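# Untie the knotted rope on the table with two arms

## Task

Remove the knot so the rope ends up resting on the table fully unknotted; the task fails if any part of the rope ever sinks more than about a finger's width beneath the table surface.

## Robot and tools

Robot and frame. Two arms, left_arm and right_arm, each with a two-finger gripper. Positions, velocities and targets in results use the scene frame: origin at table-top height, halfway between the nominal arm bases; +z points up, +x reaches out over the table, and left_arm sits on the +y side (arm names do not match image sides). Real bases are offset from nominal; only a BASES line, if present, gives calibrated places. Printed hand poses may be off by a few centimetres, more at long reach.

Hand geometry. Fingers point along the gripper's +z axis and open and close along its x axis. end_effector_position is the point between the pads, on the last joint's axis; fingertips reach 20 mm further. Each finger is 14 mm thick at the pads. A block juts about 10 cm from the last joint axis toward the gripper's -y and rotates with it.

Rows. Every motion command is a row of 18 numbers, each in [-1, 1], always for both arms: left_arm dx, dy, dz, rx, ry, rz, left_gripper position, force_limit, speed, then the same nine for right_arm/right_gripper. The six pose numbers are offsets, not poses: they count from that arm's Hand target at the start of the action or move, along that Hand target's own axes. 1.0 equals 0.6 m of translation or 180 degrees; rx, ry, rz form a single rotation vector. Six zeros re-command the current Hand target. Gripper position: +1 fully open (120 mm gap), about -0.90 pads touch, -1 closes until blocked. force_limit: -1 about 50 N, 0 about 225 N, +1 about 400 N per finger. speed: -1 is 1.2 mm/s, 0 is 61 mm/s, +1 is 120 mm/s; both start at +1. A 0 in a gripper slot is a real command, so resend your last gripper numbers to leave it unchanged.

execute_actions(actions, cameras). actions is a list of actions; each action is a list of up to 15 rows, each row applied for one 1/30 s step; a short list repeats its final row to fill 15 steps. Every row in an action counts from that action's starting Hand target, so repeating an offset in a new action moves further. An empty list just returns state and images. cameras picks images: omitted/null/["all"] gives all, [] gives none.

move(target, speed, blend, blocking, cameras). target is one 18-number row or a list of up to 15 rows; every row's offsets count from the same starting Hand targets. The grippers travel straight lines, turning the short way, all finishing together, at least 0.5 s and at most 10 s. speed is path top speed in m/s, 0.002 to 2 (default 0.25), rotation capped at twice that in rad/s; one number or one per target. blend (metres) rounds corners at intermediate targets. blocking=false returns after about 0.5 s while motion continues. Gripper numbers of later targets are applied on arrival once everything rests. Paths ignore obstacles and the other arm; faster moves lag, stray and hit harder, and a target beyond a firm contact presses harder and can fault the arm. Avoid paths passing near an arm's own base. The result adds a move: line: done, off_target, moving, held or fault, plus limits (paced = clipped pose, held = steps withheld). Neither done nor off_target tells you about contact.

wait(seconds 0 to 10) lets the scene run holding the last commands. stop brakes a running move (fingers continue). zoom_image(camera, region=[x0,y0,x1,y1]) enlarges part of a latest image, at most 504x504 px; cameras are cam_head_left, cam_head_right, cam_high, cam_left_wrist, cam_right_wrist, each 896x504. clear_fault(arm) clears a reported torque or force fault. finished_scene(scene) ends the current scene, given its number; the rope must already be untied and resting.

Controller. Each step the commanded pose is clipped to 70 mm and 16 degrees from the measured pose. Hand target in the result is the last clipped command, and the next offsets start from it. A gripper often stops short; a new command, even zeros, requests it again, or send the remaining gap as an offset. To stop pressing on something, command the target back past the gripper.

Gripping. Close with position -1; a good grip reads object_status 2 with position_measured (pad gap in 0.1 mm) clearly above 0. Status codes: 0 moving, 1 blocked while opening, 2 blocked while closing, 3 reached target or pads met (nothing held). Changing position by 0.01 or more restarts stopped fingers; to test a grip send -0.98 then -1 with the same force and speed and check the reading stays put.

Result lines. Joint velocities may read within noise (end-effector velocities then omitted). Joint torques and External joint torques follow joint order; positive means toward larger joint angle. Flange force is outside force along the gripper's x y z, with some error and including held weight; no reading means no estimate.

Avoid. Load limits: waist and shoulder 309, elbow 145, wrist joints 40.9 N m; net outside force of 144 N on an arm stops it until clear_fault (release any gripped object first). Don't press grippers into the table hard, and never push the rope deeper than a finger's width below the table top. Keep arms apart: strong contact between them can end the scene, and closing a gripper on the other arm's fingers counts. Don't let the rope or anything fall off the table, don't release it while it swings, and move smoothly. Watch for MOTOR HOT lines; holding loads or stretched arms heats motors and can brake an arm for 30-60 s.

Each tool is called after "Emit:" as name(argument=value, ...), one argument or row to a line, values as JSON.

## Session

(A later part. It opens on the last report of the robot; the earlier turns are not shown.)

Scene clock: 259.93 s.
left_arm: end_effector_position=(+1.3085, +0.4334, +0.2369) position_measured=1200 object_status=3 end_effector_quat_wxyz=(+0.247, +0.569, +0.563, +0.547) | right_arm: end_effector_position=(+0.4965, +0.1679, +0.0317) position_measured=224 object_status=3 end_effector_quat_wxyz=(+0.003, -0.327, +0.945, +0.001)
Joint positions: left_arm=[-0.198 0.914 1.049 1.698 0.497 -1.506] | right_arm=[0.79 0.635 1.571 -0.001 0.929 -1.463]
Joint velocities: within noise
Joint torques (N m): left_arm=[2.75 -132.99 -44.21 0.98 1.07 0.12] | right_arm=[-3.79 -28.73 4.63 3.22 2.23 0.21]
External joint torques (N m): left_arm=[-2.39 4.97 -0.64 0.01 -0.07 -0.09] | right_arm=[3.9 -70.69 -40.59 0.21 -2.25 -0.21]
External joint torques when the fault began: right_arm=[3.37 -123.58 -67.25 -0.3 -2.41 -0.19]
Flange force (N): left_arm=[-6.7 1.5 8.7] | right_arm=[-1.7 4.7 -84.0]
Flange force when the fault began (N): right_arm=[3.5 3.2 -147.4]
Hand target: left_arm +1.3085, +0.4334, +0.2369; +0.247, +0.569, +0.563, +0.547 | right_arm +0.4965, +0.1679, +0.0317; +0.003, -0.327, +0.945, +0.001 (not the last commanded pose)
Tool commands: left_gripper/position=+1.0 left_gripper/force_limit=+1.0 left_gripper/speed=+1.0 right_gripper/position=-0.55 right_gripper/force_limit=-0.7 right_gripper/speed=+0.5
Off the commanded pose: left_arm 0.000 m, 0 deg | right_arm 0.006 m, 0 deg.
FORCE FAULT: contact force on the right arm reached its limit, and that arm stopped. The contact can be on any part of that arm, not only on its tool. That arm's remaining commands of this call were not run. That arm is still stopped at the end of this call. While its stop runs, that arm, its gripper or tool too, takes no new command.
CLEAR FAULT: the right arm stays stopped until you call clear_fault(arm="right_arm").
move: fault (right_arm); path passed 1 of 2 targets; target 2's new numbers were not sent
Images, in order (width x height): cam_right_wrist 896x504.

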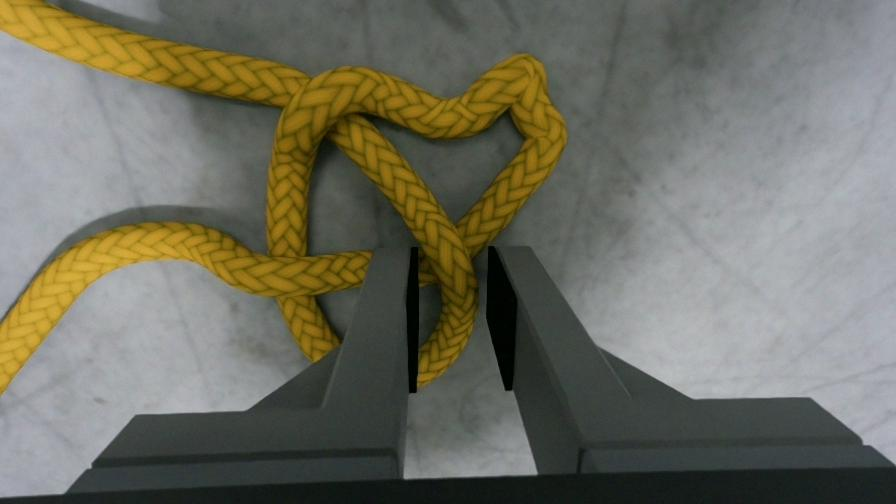

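Emit:
clear_fault(
  arm="right_arm",
  cameras=[],
)

Emit:
move(
  target=[
    [0,0,0,0,0,0,1,1,1,0,0,-0.03,0,0,0,-0.5,-0.7,0.5],
    [0,0,0,0,0,0,1,1,1,-0.01,0.015,-0.03,0,0,0,-0.5,-0.7,0.5],
  ],
  speed=0.1,
  cameras=["cam_right_wrist"],
)

Scene clock: 271.23 s.
left_arm: end_effector_position=(+1.3085, +0.4334, +0.2369) position_measured=1200 object_status=3 end_effector_quat_wxyz=(+0.247, +0.569, +0.563, +0.547) | right_arm: end_effector_position=(+0.4965, +0.1679, +0.0317) position_measured=224 object_status=3 end_effector_quat_wxyz=(+0.003, -0.327, +0.945, +0.001)
Joint positions: left_arm=[-0.198 0.914 1.049 1.698 0.497 -1.506] | right_arm=[0.79 0.635 1.571 -0.001 0.929 -1.463]
Joint velocities: within noise
Joint torques (N m): left_arm=[2.67 -132.91 -44.2 0.97 1.08 0.11] | right_arm=[-2.52 -28.24 5.18 3.4 2.45 0.21]
External joint torques (N m): left_arm=[-3.11 3.02 -1.46 0.09 -0.1 -0.08] | right_arm=[2.75 -71.49 -41.24 0.03 -2.48 -0.21]
Flange force (N): left_arm=[-6.4 2.8 7.3] | right_arm=[-2.1 3.4 -84.8]
Hand target: left_arm +1.3085, +0.4334, +0.2369; +0.247, +0.569, +0.563, +0.547 | right_arm +0.4965, +0.1679, +0.0317; +0.003, -0.327, +0.945, +0.001 (not the last commanded pose)
Tool commands: left_gripper/position=+1.0 left_gripper/force_limit=+1.0 left_gripper/speed=+1.0 right_gripper/position=-0.55 right_gripper/force_limit=-0.7 right_gripper/speed=+0.5
Off the commanded pose: left_arm 0.000 m, 0 deg | right_arm 0.006 m, 0 deg.
FORCE FAULT, CONTINUED: the right arm's stop, for the force fault that an earlier result reported, is over. The rest of the stop counts as 1 of the actions that you can send in this scene; the call itself counts as one more. That arm's target is now where it stood when the stop ended, not its last command. That arm accepts commands again.
CLEAR FAULT: your call cleared the right arm's force fault. If the contact force or a joint's load stays at its limit, that arm stops again.
No camera images: "cameras" was empty.

Scene clock: 272.00 s.
left_arm: end_effector_position=(+1.3085, +0.4334, +0.2369) position_measured=1200 object_status=3 end_effector_quat_wxyz=(+0.247, +0.569, +0.563, +0.547) | right_arm: end_effector_position=(+0.4956, +0.1786, +0.0498) position_measured=255 object_status=3 end_effector_quat_wxyz=(+0.003, -0.327, +0.945, +0.001)
Joint positions: left_arm=[-0.198 0.914 1.049 1.698 0.497 -1.506] | right_arm=[0.8 0.627 1.545 -0.001 0.962 -1.453]
Joint velocities: within noise
Joint torques (N m): left_arm=[2.9 -132.93 -44.37 0.95 1.05 0.1] | right_arm=[-3.09 -100.59 -35.45 3.19 0.34 0.17]
External joint torques (N m): left_arm=[-2.97 3.61 -1.06 0.08 -0.05 -0.08] | right_arm=[3.22 1.23 -1.34 0.32 -0.37 -0.17]
Flange force (N): left_arm=[-6.4 2.1 7.2] | right_arm=[-4.0 4.4 1.0]
Hand target: left_arm +1.3085, +0.4334, +0.2369; +0.247, +0.569, +0.563, +0.547 | right_arm +0.4956, +0.1786, +0.0498; +0.003, -0.327, +0.945, +0.001
Off the commanded pose: left_arm 0.000 m, 0 deg | right_arm 0.000 m, 0 deg.
move: done
Images, in order (width x height): cam_right_wrist 896x504.

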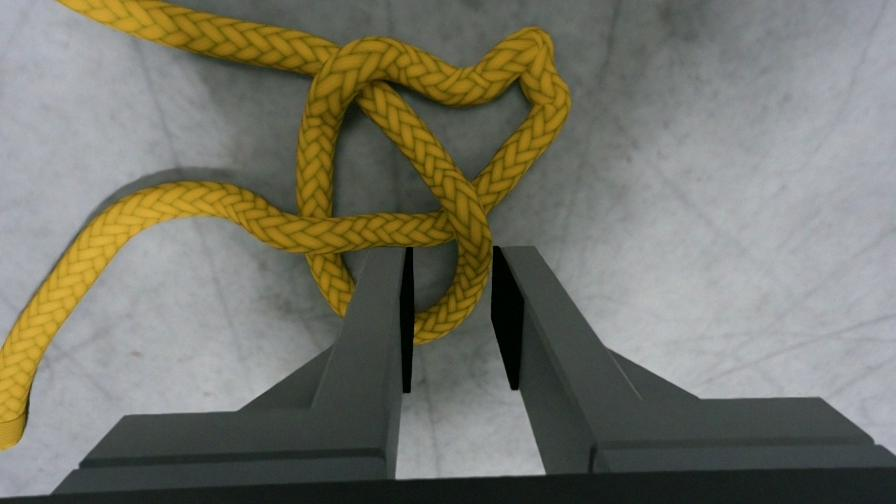

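Emit:
move(
  target=[0,0,0,0,0,0,1,1,1,-0.001,0.0,0.028,0,0,0,-0.5,-0.7,0.5],
  speed=0.05,
  cameras=["cam_right_wrist"],
)

Scene clock: 282.70 s.
left_arm: end_effector_position=(+1.3085, +0.4334, +0.2369) position_measured=1200 object_status=3 end_effector_quat_wxyz=(+0.247, +0.569, +0.563, +0.547) | right_arm: end_effector_position=(+0.4961, +0.1792, +0.0331) position_measured=255 object_status=3 end_effector_quat_wxyz=(+0.004, -0.327, +0.945, +0.001)
Joint positions: left_arm=[-0.198 0.914 1.049 1.698 0.497 -1.506] | right_arm=[0.8 0.644 1.551 -0.001 0.939 -1.453]
Joint velocities: within noise
Joint torques (N m): left_arm=[2.8 -132.78 -44.25 0.98 1.07 0.14] | right_arm=[-3.93 -84.57 -26.91 2.87 -0.08 0.16]
External joint torques (N m): left_arm=[-3.24 3.3 -1.26 0.07 -0.09 -0.12] | right_arm=[4.03 -16.12 -9.41 0.59 0.05 -0.16]
Flange force (N): left_arm=[-6.6 2.4 7.1] | right_arm=[-1.0 4.9 -19.9]
Hand target: left_arm +1.3085, +0.4334, +0.2369; +0.247, +0.569, +0.563, +0.547 | right_arm +0.4961, +0.1791, +0.0330; +0.003, -0.327, +0.945, +0.001
Off the commanded pose: left_arm 0.000 m, 0 deg | right_arm 0.000 m, 0 deg.
move: done
Images, in order (width x height): cam_right_wrist 896x504.

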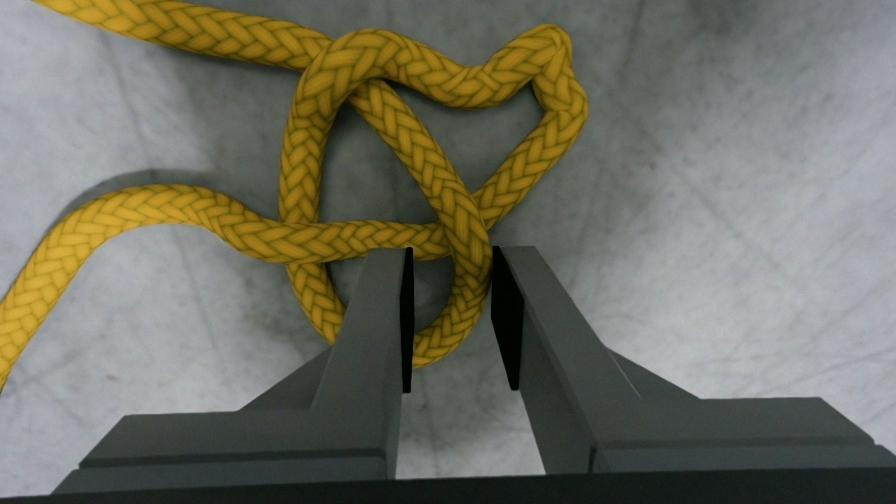

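Emit:
move(
  target=[
    [0,0,0,0,0,0,1,1,1,0,0,-0.01,0,0,0,-0.57,-0.7,0.5],
    [0,0,0,0,0,0,1,1,1,-0.002,-0.004,-0.01,0,0,0,-0.57,-0.7,0.5],
    [0,0,0,0,0,0,1,1,1,-0.002,-0.004,0.004,0,0,0,-0.57,-0.7,0.5],
  ],
  speed=0.05,
  cameras=["cam_right_wrist"],
)

Scene clock: 292.63 s.
left_arm: end_effector_position=(+1.3085, +0.4334, +0.2369) position_measured=1200 object_status=3 end_effector_quat_wxyz=(+0.247, +0.569, +0.563, +0.547) | right_arm: end_effector_position=(+0.4985, +0.1778, +0.0302) position_measured=211 object_status=3 end_effector_quat_wxyz=(+0.003, -0.327, +0.945, +0.001)
Joint positions: left_arm=[-0.198 0.914 1.049 1.698 0.497 -1.506] | right_arm=[0.796 0.648 1.551 -0.001 0.936 -1.456]
Joint velocities: within noise
Joint torques (N m): left_arm=[2.85 -133.15 -44.36 0.98 1.08 0.11] | right_arm=[-2.44 -101.12 -35.64 3.09 0.32 0.23]
External joint torques (N m): left_arm=[-2.83 3.78 -1.07 0.05 -0.09 -0.08] | right_arm=[2.18 0.53 -0.48 0.34 -0.33 -0.23]
Flange force (N): left_arm=[-6.5 2.2 7.7] | right_arm=[-1.2 2.6 0.7]
Hand target: left_arm +1.3085, +0.4334, +0.2369; +0.247, +0.569, +0.563, +0.547 | right_arm +0.4986, +0.1780, +0.0306; +0.003, -0.327, +0.945, +0.001
Off the commanded pose: left_arm 0.000 m, 0 deg | right_arm 0.000 m, 0 deg.
move: done
Images, in order (width x height): cam_right_wrist 896x504.

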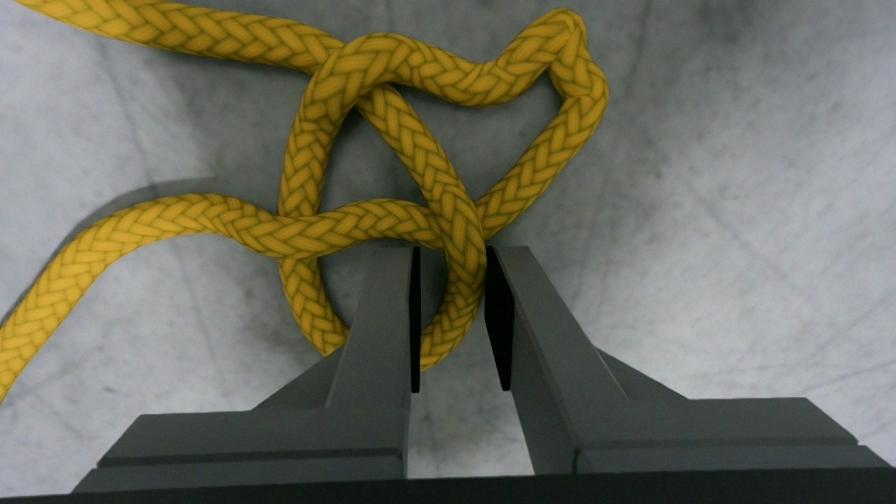

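Emit:
move(
  target=[
    [0,0,0,0,0,0,1,1,1,0,0,0.0075,0,0,0,-0.57,-0.7,0.5],
    [0,0,0,0,0,0,1,1,1,0,0,0.0075,0,0,0,-1,-0.5,-0.2],
  ],
  speed=0.03,
  cameras=["cam_right_wrist"],
)

Scene clock: 299.67 s.
left_arm: end_effector_position=(+1.3085, +0.4334, +0.2369) position_measured=1200 object_status=3 end_effector_quat_wxyz=(+0.247, +0.569, +0.563, +0.547) | right_arm: end_effector_position=(+0.4986, +0.1780, +0.0261) position_measured=104 object_status=2 end_effector_quat_wxyz=(+0.003, -0.327, +0.945, +0.001)
Joint positions: left_arm=[-0.198 0.914 1.049 1.698 0.497 -1.506] | right_arm=[0.796 0.652 1.553 -0.001 0.93 -1.456]
Joint velocities: within noise
Joint torques (N m): left_arm=[2.81 -132.88 -44.25 0.97 1.07 0.14] | right_arm=[-2.74 -101.76 -34.56 3.07 0.28 0.15]
External joint torques (N m): left_arm=[-1.45 3.49 -1.23 0 -0.04 -0.12] | right_arm=[2.74 0.55 -1.62 0.37 -0.32 -0.16]
Flange force (N): left_arm=[-5.3 2.2 8.2] | right_arm=[-3.8 3.8 0.2]
Hand target: left_arm +1.3085, +0.4334, +0.2369; +0.247, +0.569, +0.563, +0.547 | right_arm +0.4986, +0.1780, +0.0261; +0.003, -0.327, +0.945, +0.001
Off the commanded pose: left_arm 0.000 m, 0 deg | right_arm 0.000 m, 0 deg.
move: done
Images, in order (width x height): cam_right_wrist 896x504.

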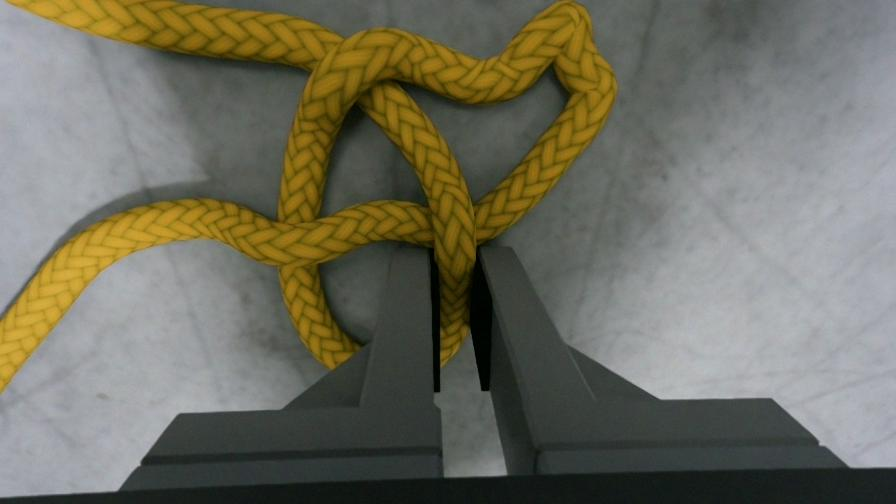

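Emit:
move(
  target=[
    [0,0,0,0,0,0,1,1,1,0,0,-0.05,0,0,0,-1,-0.5,-0.2],
    [0,0,0,0,0,0,1,1,1,0.08,0.2,-0.08,0,0,0,-1,-0.5,-0.2],
  ],
  speed=0.1,
  cameras=["cam_right_wrist","cam_high"],
)

Scene clock: 311.13 s.
left_arm: end_effector_position=(+1.3085, +0.4334, +0.2369) position_measured=1200 object_status=3 end_effector_quat_wxyz=(+0.247, +0.569, +0.563, +0.547) | right_arm: end_effector_position=(+0.3865, +0.2424, +0.0737) position_measured=104 object_status=2 end_effector_quat_wxyz=(+0.003, -0.327, +0.945, +0.001)
Joint positions: left_arm=[-0.198 0.914 1.049 1.698 0.497 -1.506] | right_arm=[0.952 0.582 1.573 -0.002 0.98 -1.3]
Joint velocities: within noise
Joint torques (N m): left_arm=[2.66 -133.11 -44.31 0.94 1.1 0.15] | right_arm=[-1.72 -96.9 -35.67 3.19 0.38 0.13]
External joint torques (N m): left_arm=[-2.3 3.59 -1.16 0.09 -0.08 -0.13] | right_arm=[1.63 0.74 -1.77 0.38 -0.4 -0.13]
Flange force (N): left_arm=[-5.9 2.0 7.7] | right_arm=[-4.0 3.2 0.2]
Hand target: left_arm +1.3085, +0.4334, +0.2369; +0.247, +0.569, +0.563, +0.547 | right_arm +0.3865, +0.2425, +0.0737; +0.003, -0.327, +0.945, +0.001
Off the commanded pose: left_arm 0.000 m, 0 deg | right_arm 0.000 m, 0 deg.
move: done
Images, in order (width x height): cam_high 896x504, cam_right_wrist 896x504.

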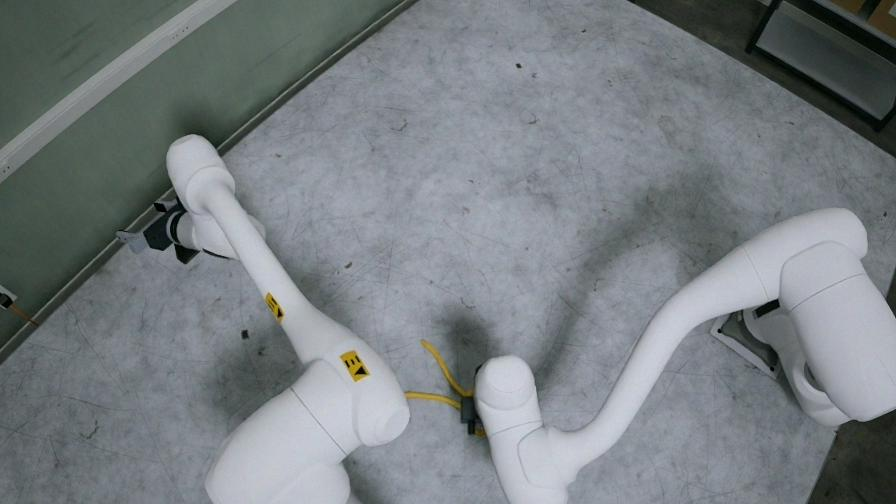

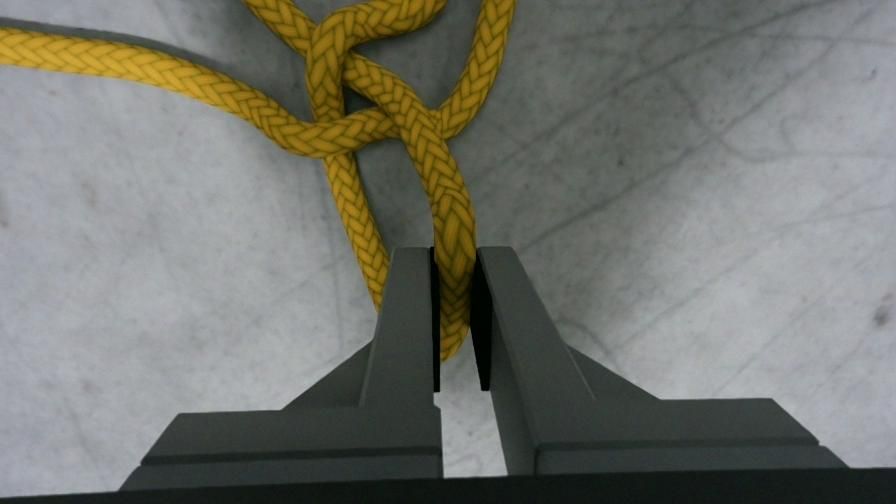

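Emit:
move(
  target=[
    [0,0,0,0,0,0,1,1,1,0,0,0.07,0,0,0,-1,-0.5,-0.2],
    [0,0,0,0,0,0,1,1,1,0,0,0.07,0,0,0,-0.4,-0.5,0],
    [0,0,0,0,0,0,1,1,1,0,0,-0.03,0,0,0,-0.4,-0.5,0],
    [0,0,0,0,0,0,1,1,1,-0.03,-0.08,-0.15,0,0,0,0,-0.5,0],
  ],
  speed=0.12,
  cameras=["cam_right_wrist"],
)

Scene clock: 324.63 s.
left_arm: end_effector_position=(+1.3085, +0.4334, +0.2369) position_measured=1200 object_status=3 end_effector_quat_wxyz=(+0.247, +0.569, +0.563, +0.547) | right_arm: end_effector_position=(+0.4297, +0.2154, +0.1638) position_measured=570 object_status=3 end_effector_quat_wxyz=(+0.003, -0.327, +0.945, +0.001)
Joint positions: left_arm=[-0.198 0.914 1.049 1.698 0.497 -1.506] | right_arm=[0.889 0.515 1.498 -0.002 1.121 -1.363]
Joint velocities: within noise
Joint torques (N m): left_arm=[2.67 -132.82 -44.23 0.96 1.07 0.11] | right_arm=[-2.7 -93.8 -38.94 3.47 0.31 0.19]
External joint torques (N m): left_arm=[-3.65 2.51 -1.6 0.12 -0.1 -0.08] | right_arm=[2.78 1.06 -1.37 0.38 -0.33 -0.19]
Flange force (N): left_arm=[-6.5 3.0 6.5] | right_arm=[-3.7 4.2 0.1]
Hand target: left_arm +1.3085, +0.4334, +0.2369; +0.247, +0.569, +0.563, +0.547 | right_arm +0.4297, +0.2154, +0.1638; +0.003, -0.327, +0.945, +0.001
Off the commanded pose: left_arm 0.000 m, 0 deg | right_arm 0.000 m, 0 deg.
move: done
Images, in order (width x height): cam_right_wrist 896x504.

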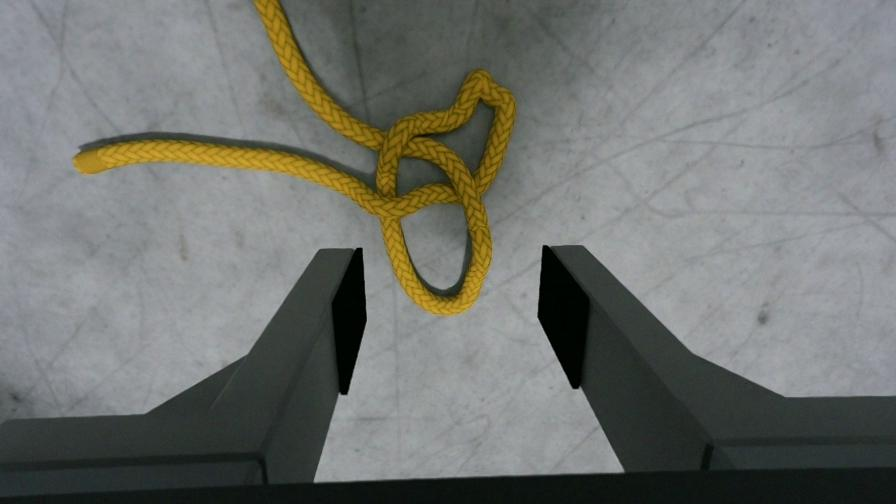

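Emit:
move(
  target=[
    [0,0,0,0,0,0,1,1,1,0.018,0.011,0.17,0,0,0,-0.45,-0.5,0.5],
  ],
  speed=0.2,
  cameras=["cam_right_wrist"],
)

Scene clock: 337.83 s.
left_arm: end_effector_position=(+1.3085, +0.4334, +0.2369) position_measured=1200 object_status=3 end_effector_quat_wxyz=(+0.247, +0.569, +0.563, +0.547) | right_arm: end_effector_position=(+0.4178, +0.2144, +0.0618) position_measured=287 object_status=3 end_effector_quat_wxyz=(+0.004, -0.327, +0.945, +0.001)
Joint positions: left_arm=[-0.198 0.914 1.049 1.698 0.497 -1.506] | right_arm=[0.9 0.587 1.591 -0.002 0.957 -1.352]
Joint velocities: within noise
Joint torques (N m): left_arm=[2.95 -132.92 -44.25 0.99 1.06 0.11] | right_arm=[-2.63 -97.51 -34.82 3.18 0.3 0.2]
External joint torques (N m): left_arm=[-1.44 4.02 -1 -0.03 -0.02 -0.08] | right_arm=[2.71 1.62 -1.91 0.31 -0.31 -0.2]
Flange force (N): left_arm=[-5.5 2.1 8.6] | right_arm=[-5.4 4.7 0.9]
Hand target: left_arm +1.3085, +0.4334, +0.2369; +0.247, +0.569, +0.563, +0.547 | right_arm +0.4178, +0.2144, +0.0618; +0.003, -0.327, +0.945, +0.001
Off the commanded pose: left_arm 0.000 m, 0 deg | right_arm 0.000 m, 0 deg.
move: done
Images, in order (width x height): cam_right_wrist 896x504.

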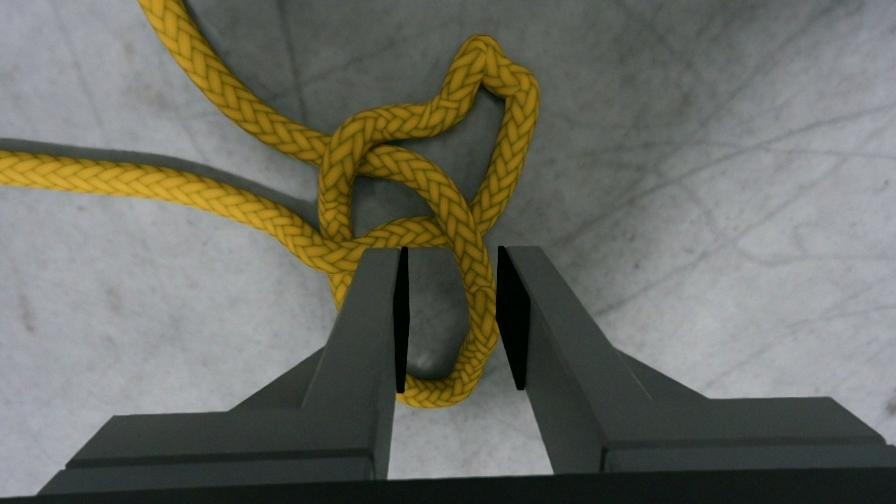

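Emit:
move(
  target=[
    [0,0,0,0,0,0,1,1,1,0.005,0.01,0.058,0,0,0,-0.48,-0.5,0.5],
    [0,0,0,0,0,0,1,1,1,0.005,0.01,0.058,0,0,0,-1,-0.5,-0.2],
    [0,0,0,0,0,0,1,1,1,0.005,0.01,0.02,0,0,0,-1,-0.5,-0.2],
    [0,0,0,0,0,0,1,1,1,0.33,0.06,0.0,0,0,0,-1,-0.5,-0.2],
  ],
  speed=[0.05,0.05,0.05,0.12],
  cameras=["cam_right_wrist"],
)

Scene clock: 349.63 s.
left_arm: end_effector_position=(+1.3085, +0.4334, +0.2369) position_measured=1200 object_status=3 end_effector_quat_wxyz=(+0.247, +0.569, +0.563, +0.547) | right_arm: end_effector_position=(+0.2399, +0.1204, +0.0603) position_measured=104 object_status=2 end_effector_quat_wxyz=(+0.003, -0.327, +0.945, +0.001)
Joint positions: left_arm=[-0.198 0.914 1.049 1.698 0.497 -1.506] | right_arm=[1.025 0.362 1.965 -0.003 0.808 -1.225]
Joint velocities: within noise
Joint torques (N m): left_arm=[2.62 -132.87 -44.18 0.97 1.03 0.12] | right_arm=[-2.46 -70.38 -30.66 2.72 0.42 0.22]
External joint torques (N m): left_arm=[-2.5 2.67 -1.52 0.06 -0.03 -0.1] | right_arm=[2.5 -0.03 -1.89 0.38 -0.42 -0.22]
Flange force (N): left_arm=[-5.7 2.8 7.1] | right_arm=[-1.9 4.7 -0.4]
Hand target: left_arm +1.3085, +0.4334, +0.2369; +0.247, +0.569, +0.563, +0.547 | right_arm +0.2398, +0.1204, +0.0603; +0.003, -0.327, +0.945, +0.001
Off the commanded pose: left_arm 0.000 m, 0 deg | right_arm 0.000 m, 0 deg.
move: done
Images, in order (width x height): cam_right_wrist 896x504.

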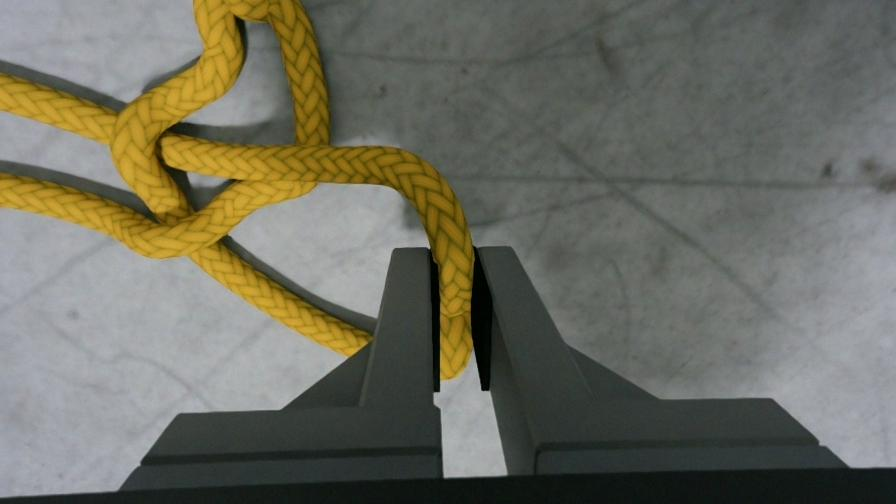

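Emit:
move(
  target=[
    [0,0,0,0,0,0,1,1,1,0.22,-0.14,0.0,0,0,0,-1,-0.5,-0.2],
  ],
  speed=0.12,
  cameras=["cam_right_wrist","cam_high"],
)

Scene clock: 359.40 s.
left_arm: end_effector_position=(+1.3085, +0.4334, +0.2369) position_measured=1200 object_status=3 end_effector_quat_wxyz=(+0.247, +0.569, +0.563, +0.547) | right_arm: end_effector_position=(+0.1879, -0.0271, +0.0593) position_measured=104 object_status=2 end_effector_quat_wxyz=(+0.003, -0.327, +0.945, +0.001)
Joint positions: left_arm=[-0.198 0.914 1.049 1.698 0.497 -1.506] | right_arm=[0.952 0.162 2.25 -0.003 0.723 -1.299]
Joint velocities: within noise
Joint torques (N m): left_arm=[2.92 -133.18 -44.25 0.95 1.09 0.12] | right_arm=[-2.91 -46.55 -28.46 2.43 0.37 0.2]
External joint torques (N m): left_arm=[-2.36 3.43 -1.36 0.06 -0.08 -0.09] | right_arm=[2.95 -0.32 -1.32 0.41 -0.38 -0.2]
Flange force (N): left_arm=[-6.0 2.5 8.0] | right_arm=[-0.1 6.2 -0.6]
Hand target: left_arm +1.3085, +0.4334, +0.2369; +0.247, +0.569, +0.563, +0.547 | right_arm +0.1879, -0.0272, +0.0593; +0.003, -0.327, +0.945, +0.001
Off the commanded pose: left_arm 0.000 m, 0 deg | right_arm 0.000 m, 0 deg.
move: done
Images, in order (width x height): cam_high 896x504, cam_right_wrist 896x504.

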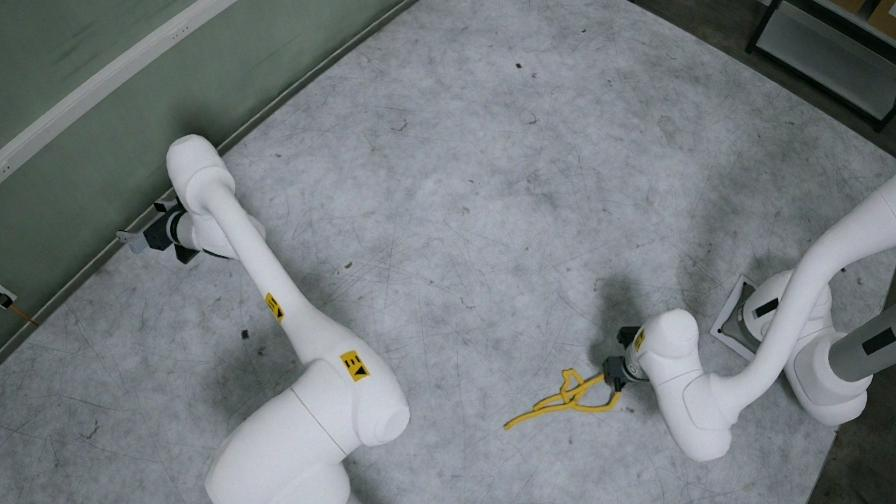

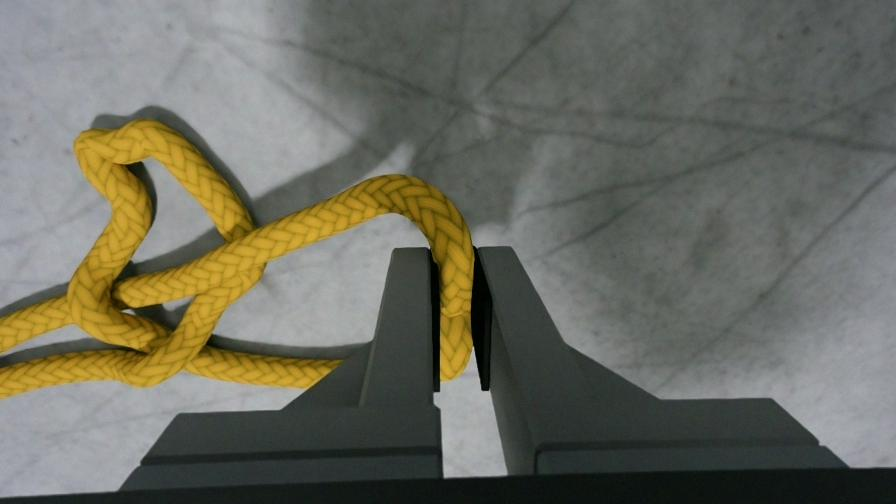

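Emit:
zoom_image(
  camera="cam_high",
  region=[480, 340, 660, 450],
)

Scaled by 2.800.

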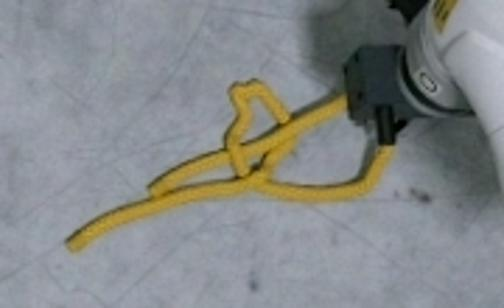

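Emit:
move(
  target=[
    [0,0,0,0,0,0,1,1,1,0,0,0.053,0,0,0,-1,-0.5,-0.2],
    [0,0,0,0,0,0,1,1,1,0,0,0.053,0,0,0,-0.4,-0.5,0],
    [0,0,0,0,0,0,1,1,1,0,0,-0.05,0,0,0,-0.4,-0.5,0],
    [0,0,0,0,0,0,1,1,1,-0.12,-0.06,-0.15,0,0,0.394,-0.1,-0.5,0],
  ],
  speed=[0.1,0.1,0.1,0.25],
  cameras=["cam_right_wrist"],
)

Scene clock: 385.10 s.
left_arm: end_effector_position=(+1.3085, +0.4334, +0.2369) position_measured=1200 object_status=3 end_effector_quat_wxyz=(+0.247, +0.569, +0.563, +0.547) | right_arm: end_effector_position=(+0.2663, -0.0114, +0.1499) position_measured=507 object_status=3 end_effector_quat_wxyz=(+0.002, +0.282, +0.959, +0.003)
Joint positions: left_arm=[-0.198 0.914 1.049 1.698 0.497 -1.506] | right_arm=[0.851 0.128 2.073 -0.002 0.934 -0.163]
Joint velocities: within noise
Joint torques (N m): left_arm=[2.77 -133.12 -44.36 0.95 1.06 0.12] | right_arm=[-2.14 -49.25 -34.53 3.16 0.35 0.22]
External joint torques (N m): left_arm=[-2.86 2.63 -1.54 0.09 -0.06 -0.09] | right_arm=[2.21 -0.35 -1.46 0.33 -0.3 -0.22]
Flange force (N): left_arm=[-6.0 2.8 6.9] | right_arm=[3.5 2.6 -1.1]
Hand target: left_arm +1.3085, +0.4334, +0.2369; +0.247, +0.569, +0.563, +0.547 | right_arm +0.2662, -0.0114, +0.1499; +0.002, +0.282, +0.959, +0.003
Off the commanded pose: left_arm 0.000 m, 0 deg | right_arm 0.000 m, 0 deg.
move: done
Images, in order (width x height): cam_right_wrist 896x504.

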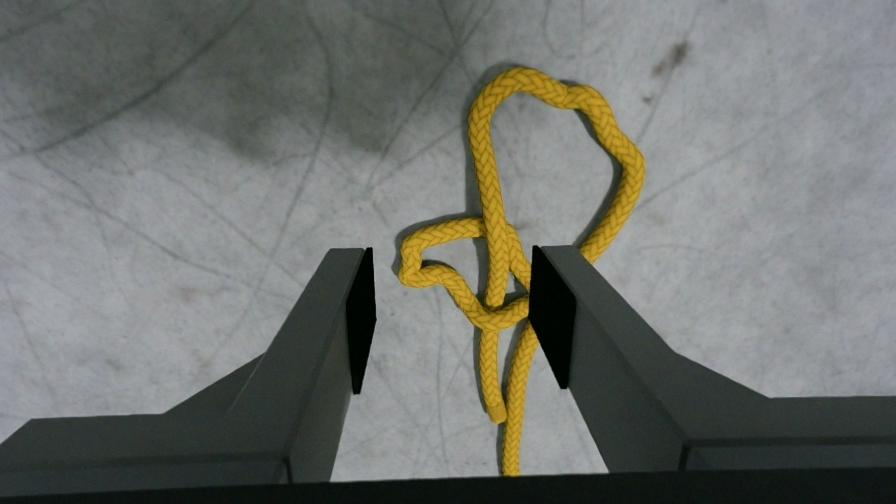

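Emit:
move(
  target=[
    [0,0,0,0,0,0,1,1,1,0.017,-0.074,0.15,0,0,0,-0.4,-0.5,0.5],
  ],
  speed=0.2,
  cameras=["cam_right_wrist"],
)

Scene clock: 392.23 s.
left_arm: end_effector_position=(+1.3085, +0.4334, +0.2369) position_measured=1200 object_status=3 end_effector_quat_wxyz=(+0.247, +0.569, +0.563, +0.547) | right_arm: end_effector_position=(+0.2342, -0.0428, +0.0596) position_measured=318 object_status=3 end_effector_quat_wxyz=(+0.002, +0.282, +0.959, +0.003)
Joint positions: left_arm=[-0.198 0.914 1.049 1.698 0.497 -1.506] | right_arm=[0.856 0.18 2.226 -0.002 0.728 -0.157]
Joint velocities: within noise
Joint torques (N m): left_arm=[2.7 -132.82 -44.16 0.95 1.08 0.12] | right_arm=[-3.04 -48.28 -28.5 2.48 0.26 0.23]
External joint torques (N m): left_arm=[-3.39 4.26 -1.01 0.09 -0.11 -0.09] | right_arm=[3.06 -1.11 -1.54 0.42 -0.22 -0.23]
Flange force (N): left_arm=[-7.2 2.0 8.0] | right_arm=[5.6 2.0 -2.3]
Hand target: left_arm +1.3085, +0.4334, +0.2369; +0.247, +0.569, +0.563, +0.547 | right_arm +0.2342, -0.0428, +0.0595; +0.002, +0.282, +0.959, +0.003
Off the commanded pose: left_arm 0.000 m, 0 deg | right_arm 0.000 m, 0 deg.
move: done
Images, in order (width x height): cam_right_wrist 896x504.

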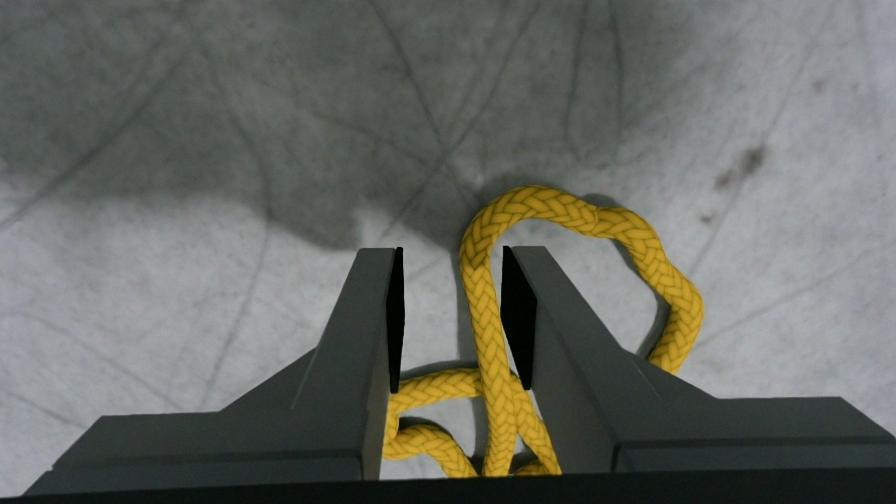

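Emit:
move(
  target=[
    [0,0,0,0,0,0,1,1,1,0.003,0.002,0.054,0,0,0,-0.4,-0.5,0.5],
    [0,0,0,0,0,0,1,1,1,0.003,0.002,0.054,0,0,0,-1,-0.5,-0.2],
    [0,0,0,0,0,0,1,1,1,0.003,0.002,0.02,0,0,0,-1,-0.5,-0.2],
    [0,0,0,0,0,0,1,1,1,0.05,-0.25,0.0,0,0,0,-1,-0.5,-0.2],
  ],
  speed=[0.06,0.06,0.06,0.12],
  cameras=["cam_right_wrist","cam_high"],
)

Emit:
zoom_image(
  camera="cam_high",
  region=[480, 300, 700, 450],
)

Scene clock: 403.50 s.
left_arm: end_effector_position=(+1.3085, +0.4334, +0.2369) position_measured=1200 object_status=3 end_effector_quat_wxyz=(+0.247, +0.569, +0.563, +0.547) | right_arm: end_effector_position=(+0.1278, -0.1527, +0.0584) position_measured=94 object_status=2 end_effector_quat_wxyz=(+0.002, +0.282, +0.959, +0.003)
Joint positions: left_arm=[-0.198 0.914 1.049 1.698 0.497 -1.506] | right_arm=[0.874 -0.047 2.481 -0.002 0.7 -0.139]
Joint velocities: within noise
Joint torques (N m): left_arm=[2.84 -132.93 -44.23 0.97 1.05 0.15] | right_arm=[-2.83 -22.28 -27.47 2.43 0.4 0.23]
External joint torques (N m): left_arm=[-2.73 3.37 -1.31 0.06 -0.05 -0.13] | right_arm=[2.76 -1.59 -1.52 0.37 -0.36 -0.23]
Flange force (N): left_arm=[-6.3 2.4 7.5] | right_arm=[7.5 0.8 -3.5]
Hand target: left_arm +1.3085, +0.4334, +0.2369; +0.247, +0.569, +0.563, +0.547 | right_arm +0.1277, -0.1527, +0.0584; +0.002, +0.282, +0.959, +0.003
Off the commanded pose: left_arm 0.000 m, 0 deg | right_arm 0.000 m, 0 deg.
move: done
Images, in order (width x height): cam_high 896x504, cam_right_wrist 896x504.

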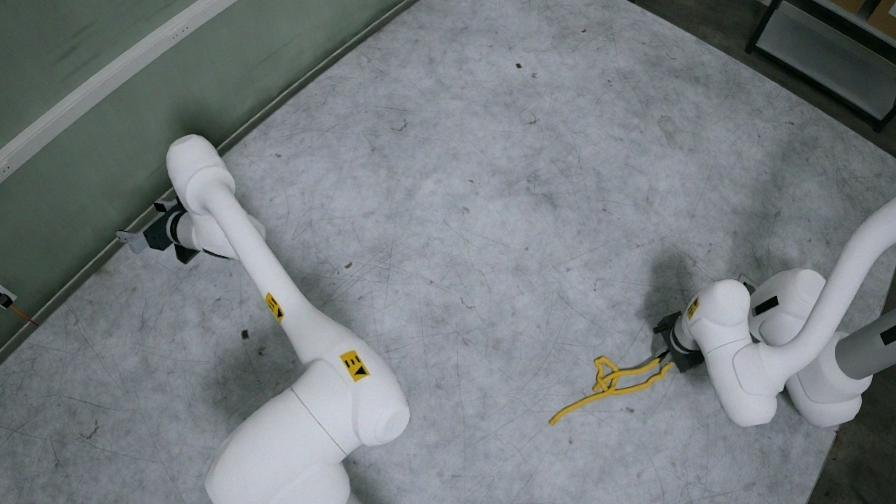

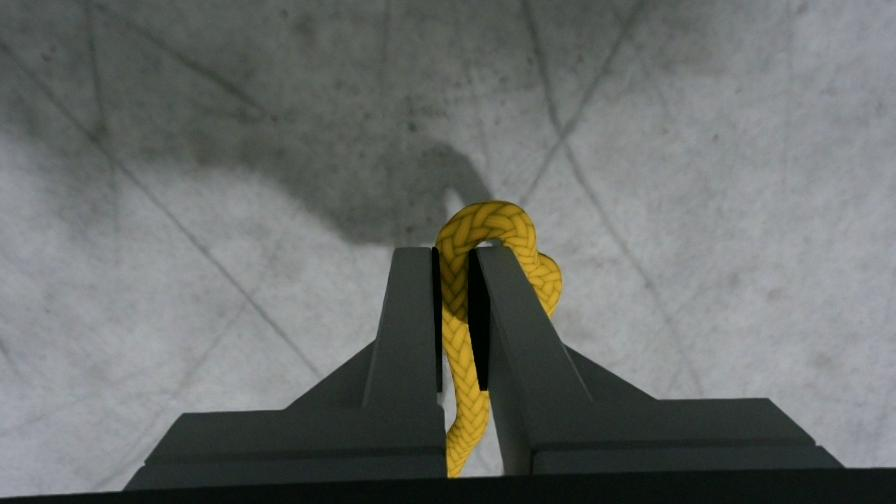

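Scaled by 2.291.

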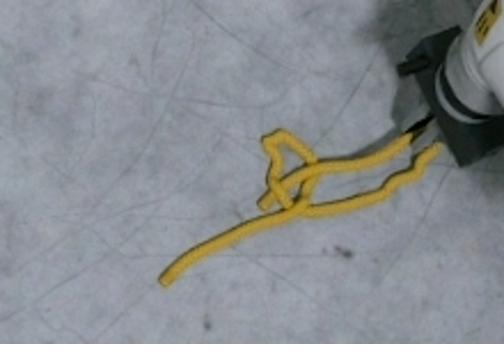

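Emit:
move(
  target=[
    [0,0,0,0,0,0,1,1,1,0,0,0.05,0,0,0,-1,-0.5,-0.2],
    [0,0,0,0,0,0,1,1,1,0,0,0.05,0,0,0,-0.45,-0.5,0],
    [0,0,0,0,0,0,1,1,1,0,0,-0.05,0,0,0,-0.45,-0.5,0],
    [0,0,0,0,0,0,1,1,1,0,0.15,-0.15,0,0,0,-0.1,-0.5,0],
  ],
  speed=[0.1,0.1,0.1,0.25],
  cameras=["cam_right_wrist"],
)

Scene clock: 413.20 s.
left_arm: end_effector_position=(+1.3085, +0.4334, +0.2369) position_measured=1200 object_status=3 end_effector_quat_wxyz=(+0.247, +0.569, +0.563, +0.547) | right_arm: end_effector_position=(+0.1759, -0.0774, +0.1491) position_measured=507 object_status=3 end_effector_quat_wxyz=(+0.002, +0.282, +0.959, +0.003)
Joint positions: left_arm=[-0.198 0.914 1.049 1.698 0.497 -1.506] | right_arm=[0.904 -0.039 2.251 -0.002 0.922 -0.11]
Joint velocities: within noise
Joint torques (N m): left_arm=[3.05 -132.91 -44.29 0.94 1.08 0.13] | right_arm=[-2.61 -30.87 -34.21 3.11 0.34 0.27]
External joint torques (N m): left_arm=[-3.58 3.91 -1.03 0.1 -0.11 -0.11] | right_arm=[2.54 -0.9 -1.73 0.37 -0.3 -0.27]
Flange force (N): left_arm=[-7.1 2.0 7.3] | right_arm=[5.3 1.9 -2.2]
Hand target: left_arm +1.3085, +0.4334, +0.2369; +0.247, +0.569, +0.563, +0.547 | right_arm +0.1759, -0.0774, +0.1490; +0.002, +0.282, +0.959, +0.003
Off the commanded pose: left_arm 0.000 m, 0 deg | right_arm 0.000 m, 0 deg.
move: done
Images, in order (width x height): cam_right_wrist 896x504.

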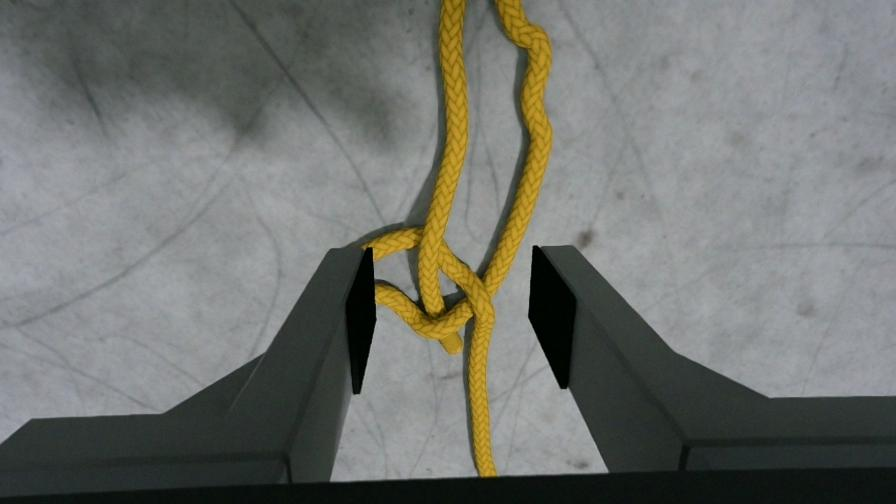

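Emit:
move(
  target=[
    [0,0,0,0,0,0,1,1,1,-0.012,-0.09,0.15,0,0,0,-0.45,-0.5,0.5],
  ],
  speed=0.2,
  cameras=["cam_right_wrist"],
)

Scene clock: 419.40 s.
left_arm: end_effector_position=(+1.3085, +0.4334, +0.2369) position_measured=1200 object_status=3 end_effector_quat_wxyz=(+0.247, +0.569, +0.563, +0.547) | right_arm: end_effector_position=(+0.1533, -0.1263, +0.0587) position_measured=286 object_status=3 end_effector_quat_wxyz=(+0.002, +0.282, +0.959, +0.003)
Joint positions: left_arm=[-0.198 0.914 1.049 1.698 0.497 -1.506] | right_arm=[0.869 0.012 2.423 -0.002 0.699 -0.145]
Joint velocities: within noise
Joint torques (N m): left_arm=[3.05 -132.86 -44.29 0.95 1.08 0.11] | right_arm=[-2.52 -29.64 -27.14 2.44 0.34 0.19]
External joint torques (N m): left_arm=[-3.13 3.04 -1.36 0.09 -0.08 -0.08] | right_arm=[2.41 -0.56 -1.94 0.37 -0.3 -0.19]
Flange force (N): left_arm=[-6.4 2.6 7.0] | right_arm=[5.8 3.1 -1.9]
Hand target: left_arm +1.3085, +0.4334, +0.2369; +0.247, +0.569, +0.563, +0.547 | right_arm +0.1533, -0.1263, +0.0587; +0.002, +0.282, +0.959, +0.003
Off the commanded pose: left_arm 0.000 m, 0 deg | right_arm 0.000 m, 0 deg.
move: done
Images, in order (width x height): cam_right_wrist 896x504.

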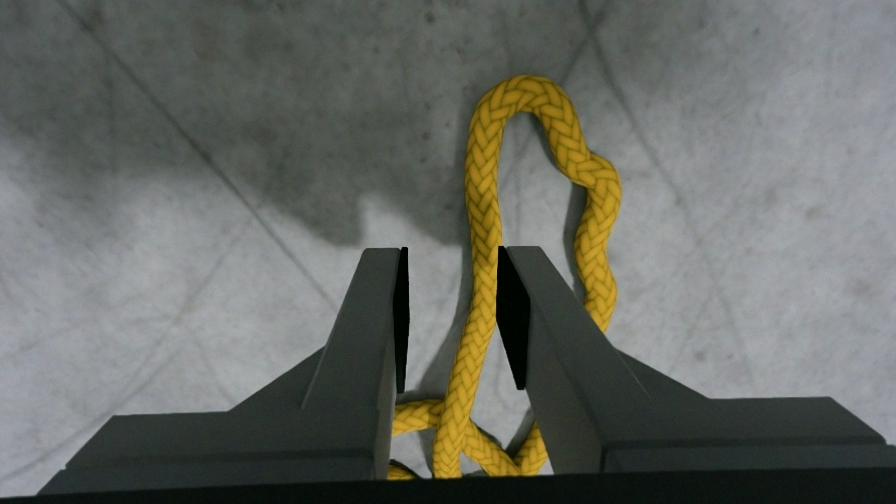

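Emit:
move(
  target=[
    [0,0,0,0,0,0,1,1,1,0.005,0.002,0.054,0,0,0,-0.45,-0.5,0.5],
    [0,0,0,0,0,0,1,1,1,0.005,0.002,0.054,0,0,0,-1,-0.5,-0.2],
    [0,0,0,0,0,0,1,1,1,0.005,0.0,0.02,0,0,0,-1,-0.5,-0.2],
    [0,0,0,0,0,0,1,1,1,-0.04,-0.15,-0.04,0,0,0,-1,-0.5,-0.2],
  ],
  speed=[0.06,0.06,0.06,0.12],
  cameras=["cam_right_wrist","cam_high"],
)

Emit:
zoom_image(
  camera="cam_high",
  region=[500, 300, 720, 450],
)

Scene clock: 432.97 s.
left_arm: end_effector_position=(+1.3085, +0.4334, +0.2369) position_measured=1200 object_status=3 end_effector_quat_wxyz=(+0.247, +0.569, +0.563, +0.547) | right_arm: end_effector_position=(+0.1246, -0.2151, +0.0821) position_measured=97 object_status=2 end_effector_quat_wxyz=(+0.002, +0.282, +0.959, +0.003)
Joint positions: left_arm=[-0.198 0.914 1.049 1.698 0.497 -1.506] | right_arm=[0.739 -0.19 2.535 -0.001 0.79 -0.276]
Joint velocities: within noise
Joint torques (N m): left_arm=[2.91 -132.68 -44.28 0.97 1.05 0.14] | right_arm=[-2.53 -11.52 -30.35 2.69 0.35 0.24]
External joint torques (N m): left_arm=[-2.05 2.69 -1.53 0.03 -0.03 -0.11] | right_arm=[2.58 -0.27 -1.61 0.39 -0.32 -0.24]
Flange force (N): left_arm=[-5.4 2.8 7.4] | right_arm=[7.7 4.2 -1.3]
Hand target: left_arm +1.3085, +0.4334, +0.2369; +0.247, +0.569, +0.563, +0.547 | right_arm +0.1246, -0.2151, +0.0821; +0.002, +0.282, +0.959, +0.003
Off the commanded pose: left_arm 0.000 m, 0 deg | right_arm 0.000 m, 0 deg.
move: done
Images, in order (width x height): cam_high 896x504, cam_right_wrist 896x504.

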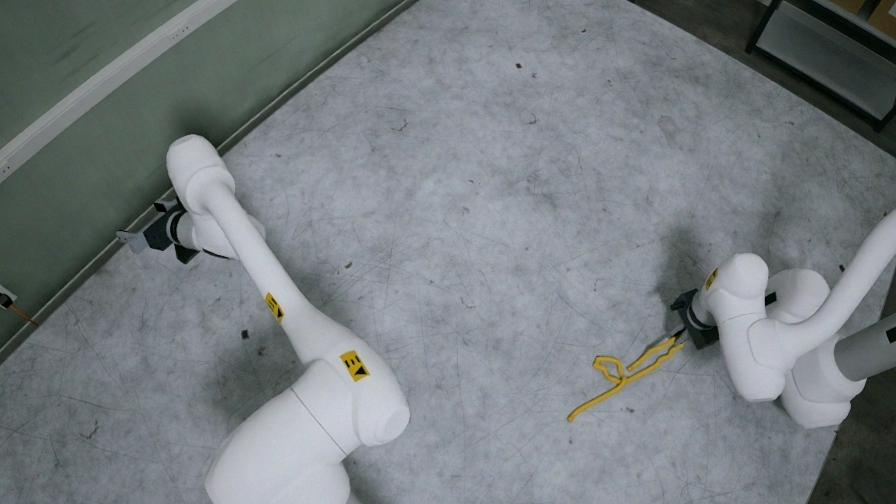

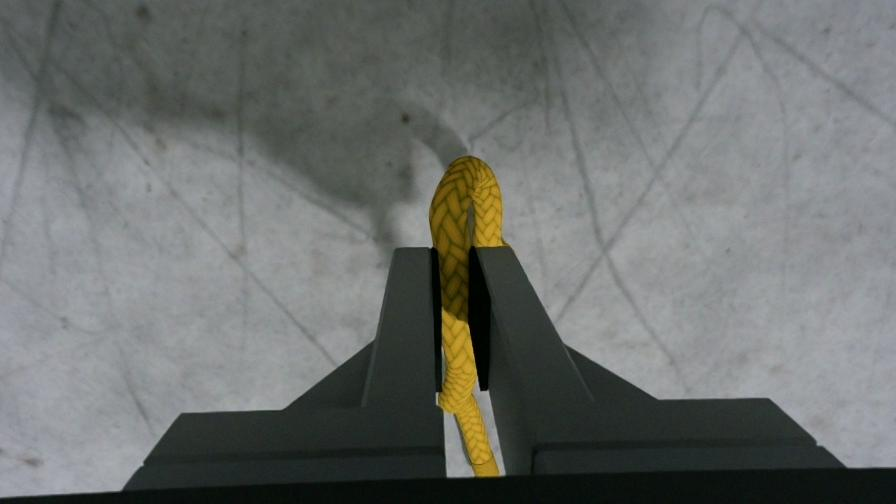

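Scaled by 2.291.

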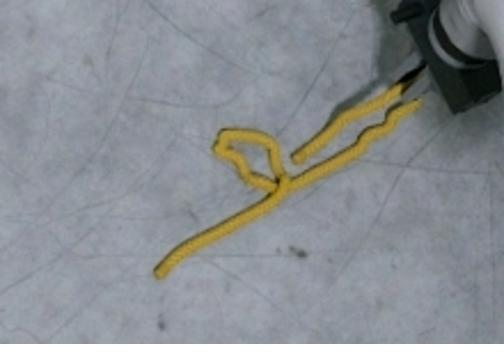

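Free: only a curl remains. Lower and release, retreat.

Emit:
move(
  target=[
    [0,0,0,0,0,0,1,1,1,0,0,0.09,0,0,0,-1,-0.5,-0.2],
    [0,0,0,0,0,0,1,1,1,0,0,0.09,0,0,0,-0.4,-0.5,0],
    [0,0,0,0,0,0,1,1,1,0,0,-0.05,0,0,0,-0.4,-0.5,0],
    [0,0,0,0,0,0,1,1,1,0,0.1,-0.2,0,0,0,0.2,-0.5,0],
  ],
  speed=[0.1,0.1,0.1,0.25],
  cameras=["cam_right_wrist"],
)

Scene clock: 446.90 s.
left_arm: end_effector_position=(+1.3085, +0.4334, +0.2369) position_measured=1200 object_status=3 end_effector_quat_wxyz=(+0.247, +0.569, +0.563, +0.547) | right_arm: end_effector_position=(+0.1564, -0.1652, +0.2025) position_measured=696 object_status=3 end_effector_quat_wxyz=(+0.002, +0.282, +0.959, +0.003)
Joint positions: left_arm=[-0.198 0.914 1.049 1.698 0.497 -1.506] | right_arm=[0.787 -0.248 2.307 -0.001 1.075 -0.228]
Joint velocities: within noise
Joint torques (N m): left_arm=[2.6 -132.98 -44.25 0.95 1.07 0.1] | right_arm=[-2.99 -11.93 -37.95 3.41 0.44 0.27]
External joint torques (N m): left_arm=[-1.98 3.44 -1.27 0.06 -0.06 -0.08] | right_arm=[2.92 -1.35 -1.57 0.4 -0.41 -0.27]
Flange force (N): left_arm=[-5.7 2.4 8.0] | right_arm=[7.6 1.5 -2.5]
Hand target: left_arm +1.3085, +0.4334, +0.2369; +0.247, +0.569, +0.563, +0.547 | right_arm +0.1564, -0.1652, +0.2025; +0.002, +0.282, +0.959, +0.003
Off the commanded pose: left_arm 0.000 m, 0 deg | right_arm 0.000 m, 0 deg.
move: done
Images, in order (width x height): cam_right_wrist 896x504.

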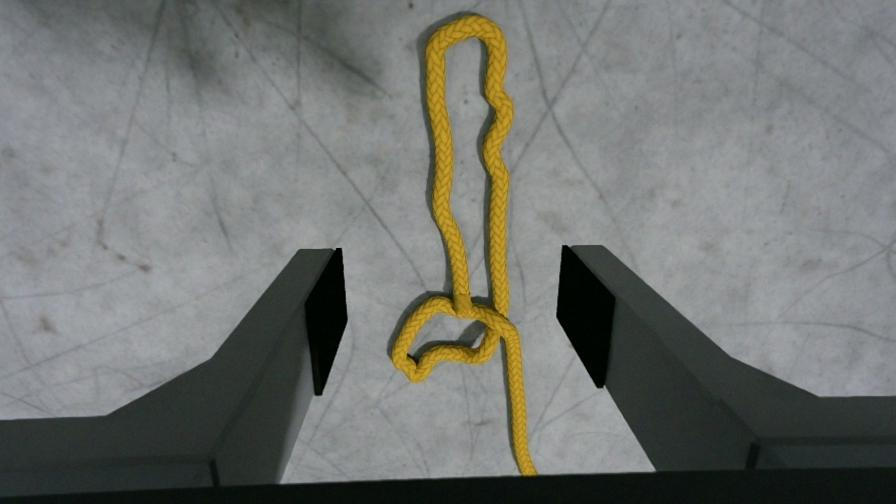

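Emit:
finished_scene(
  scene=2,
)

The scene is finished: the task was done.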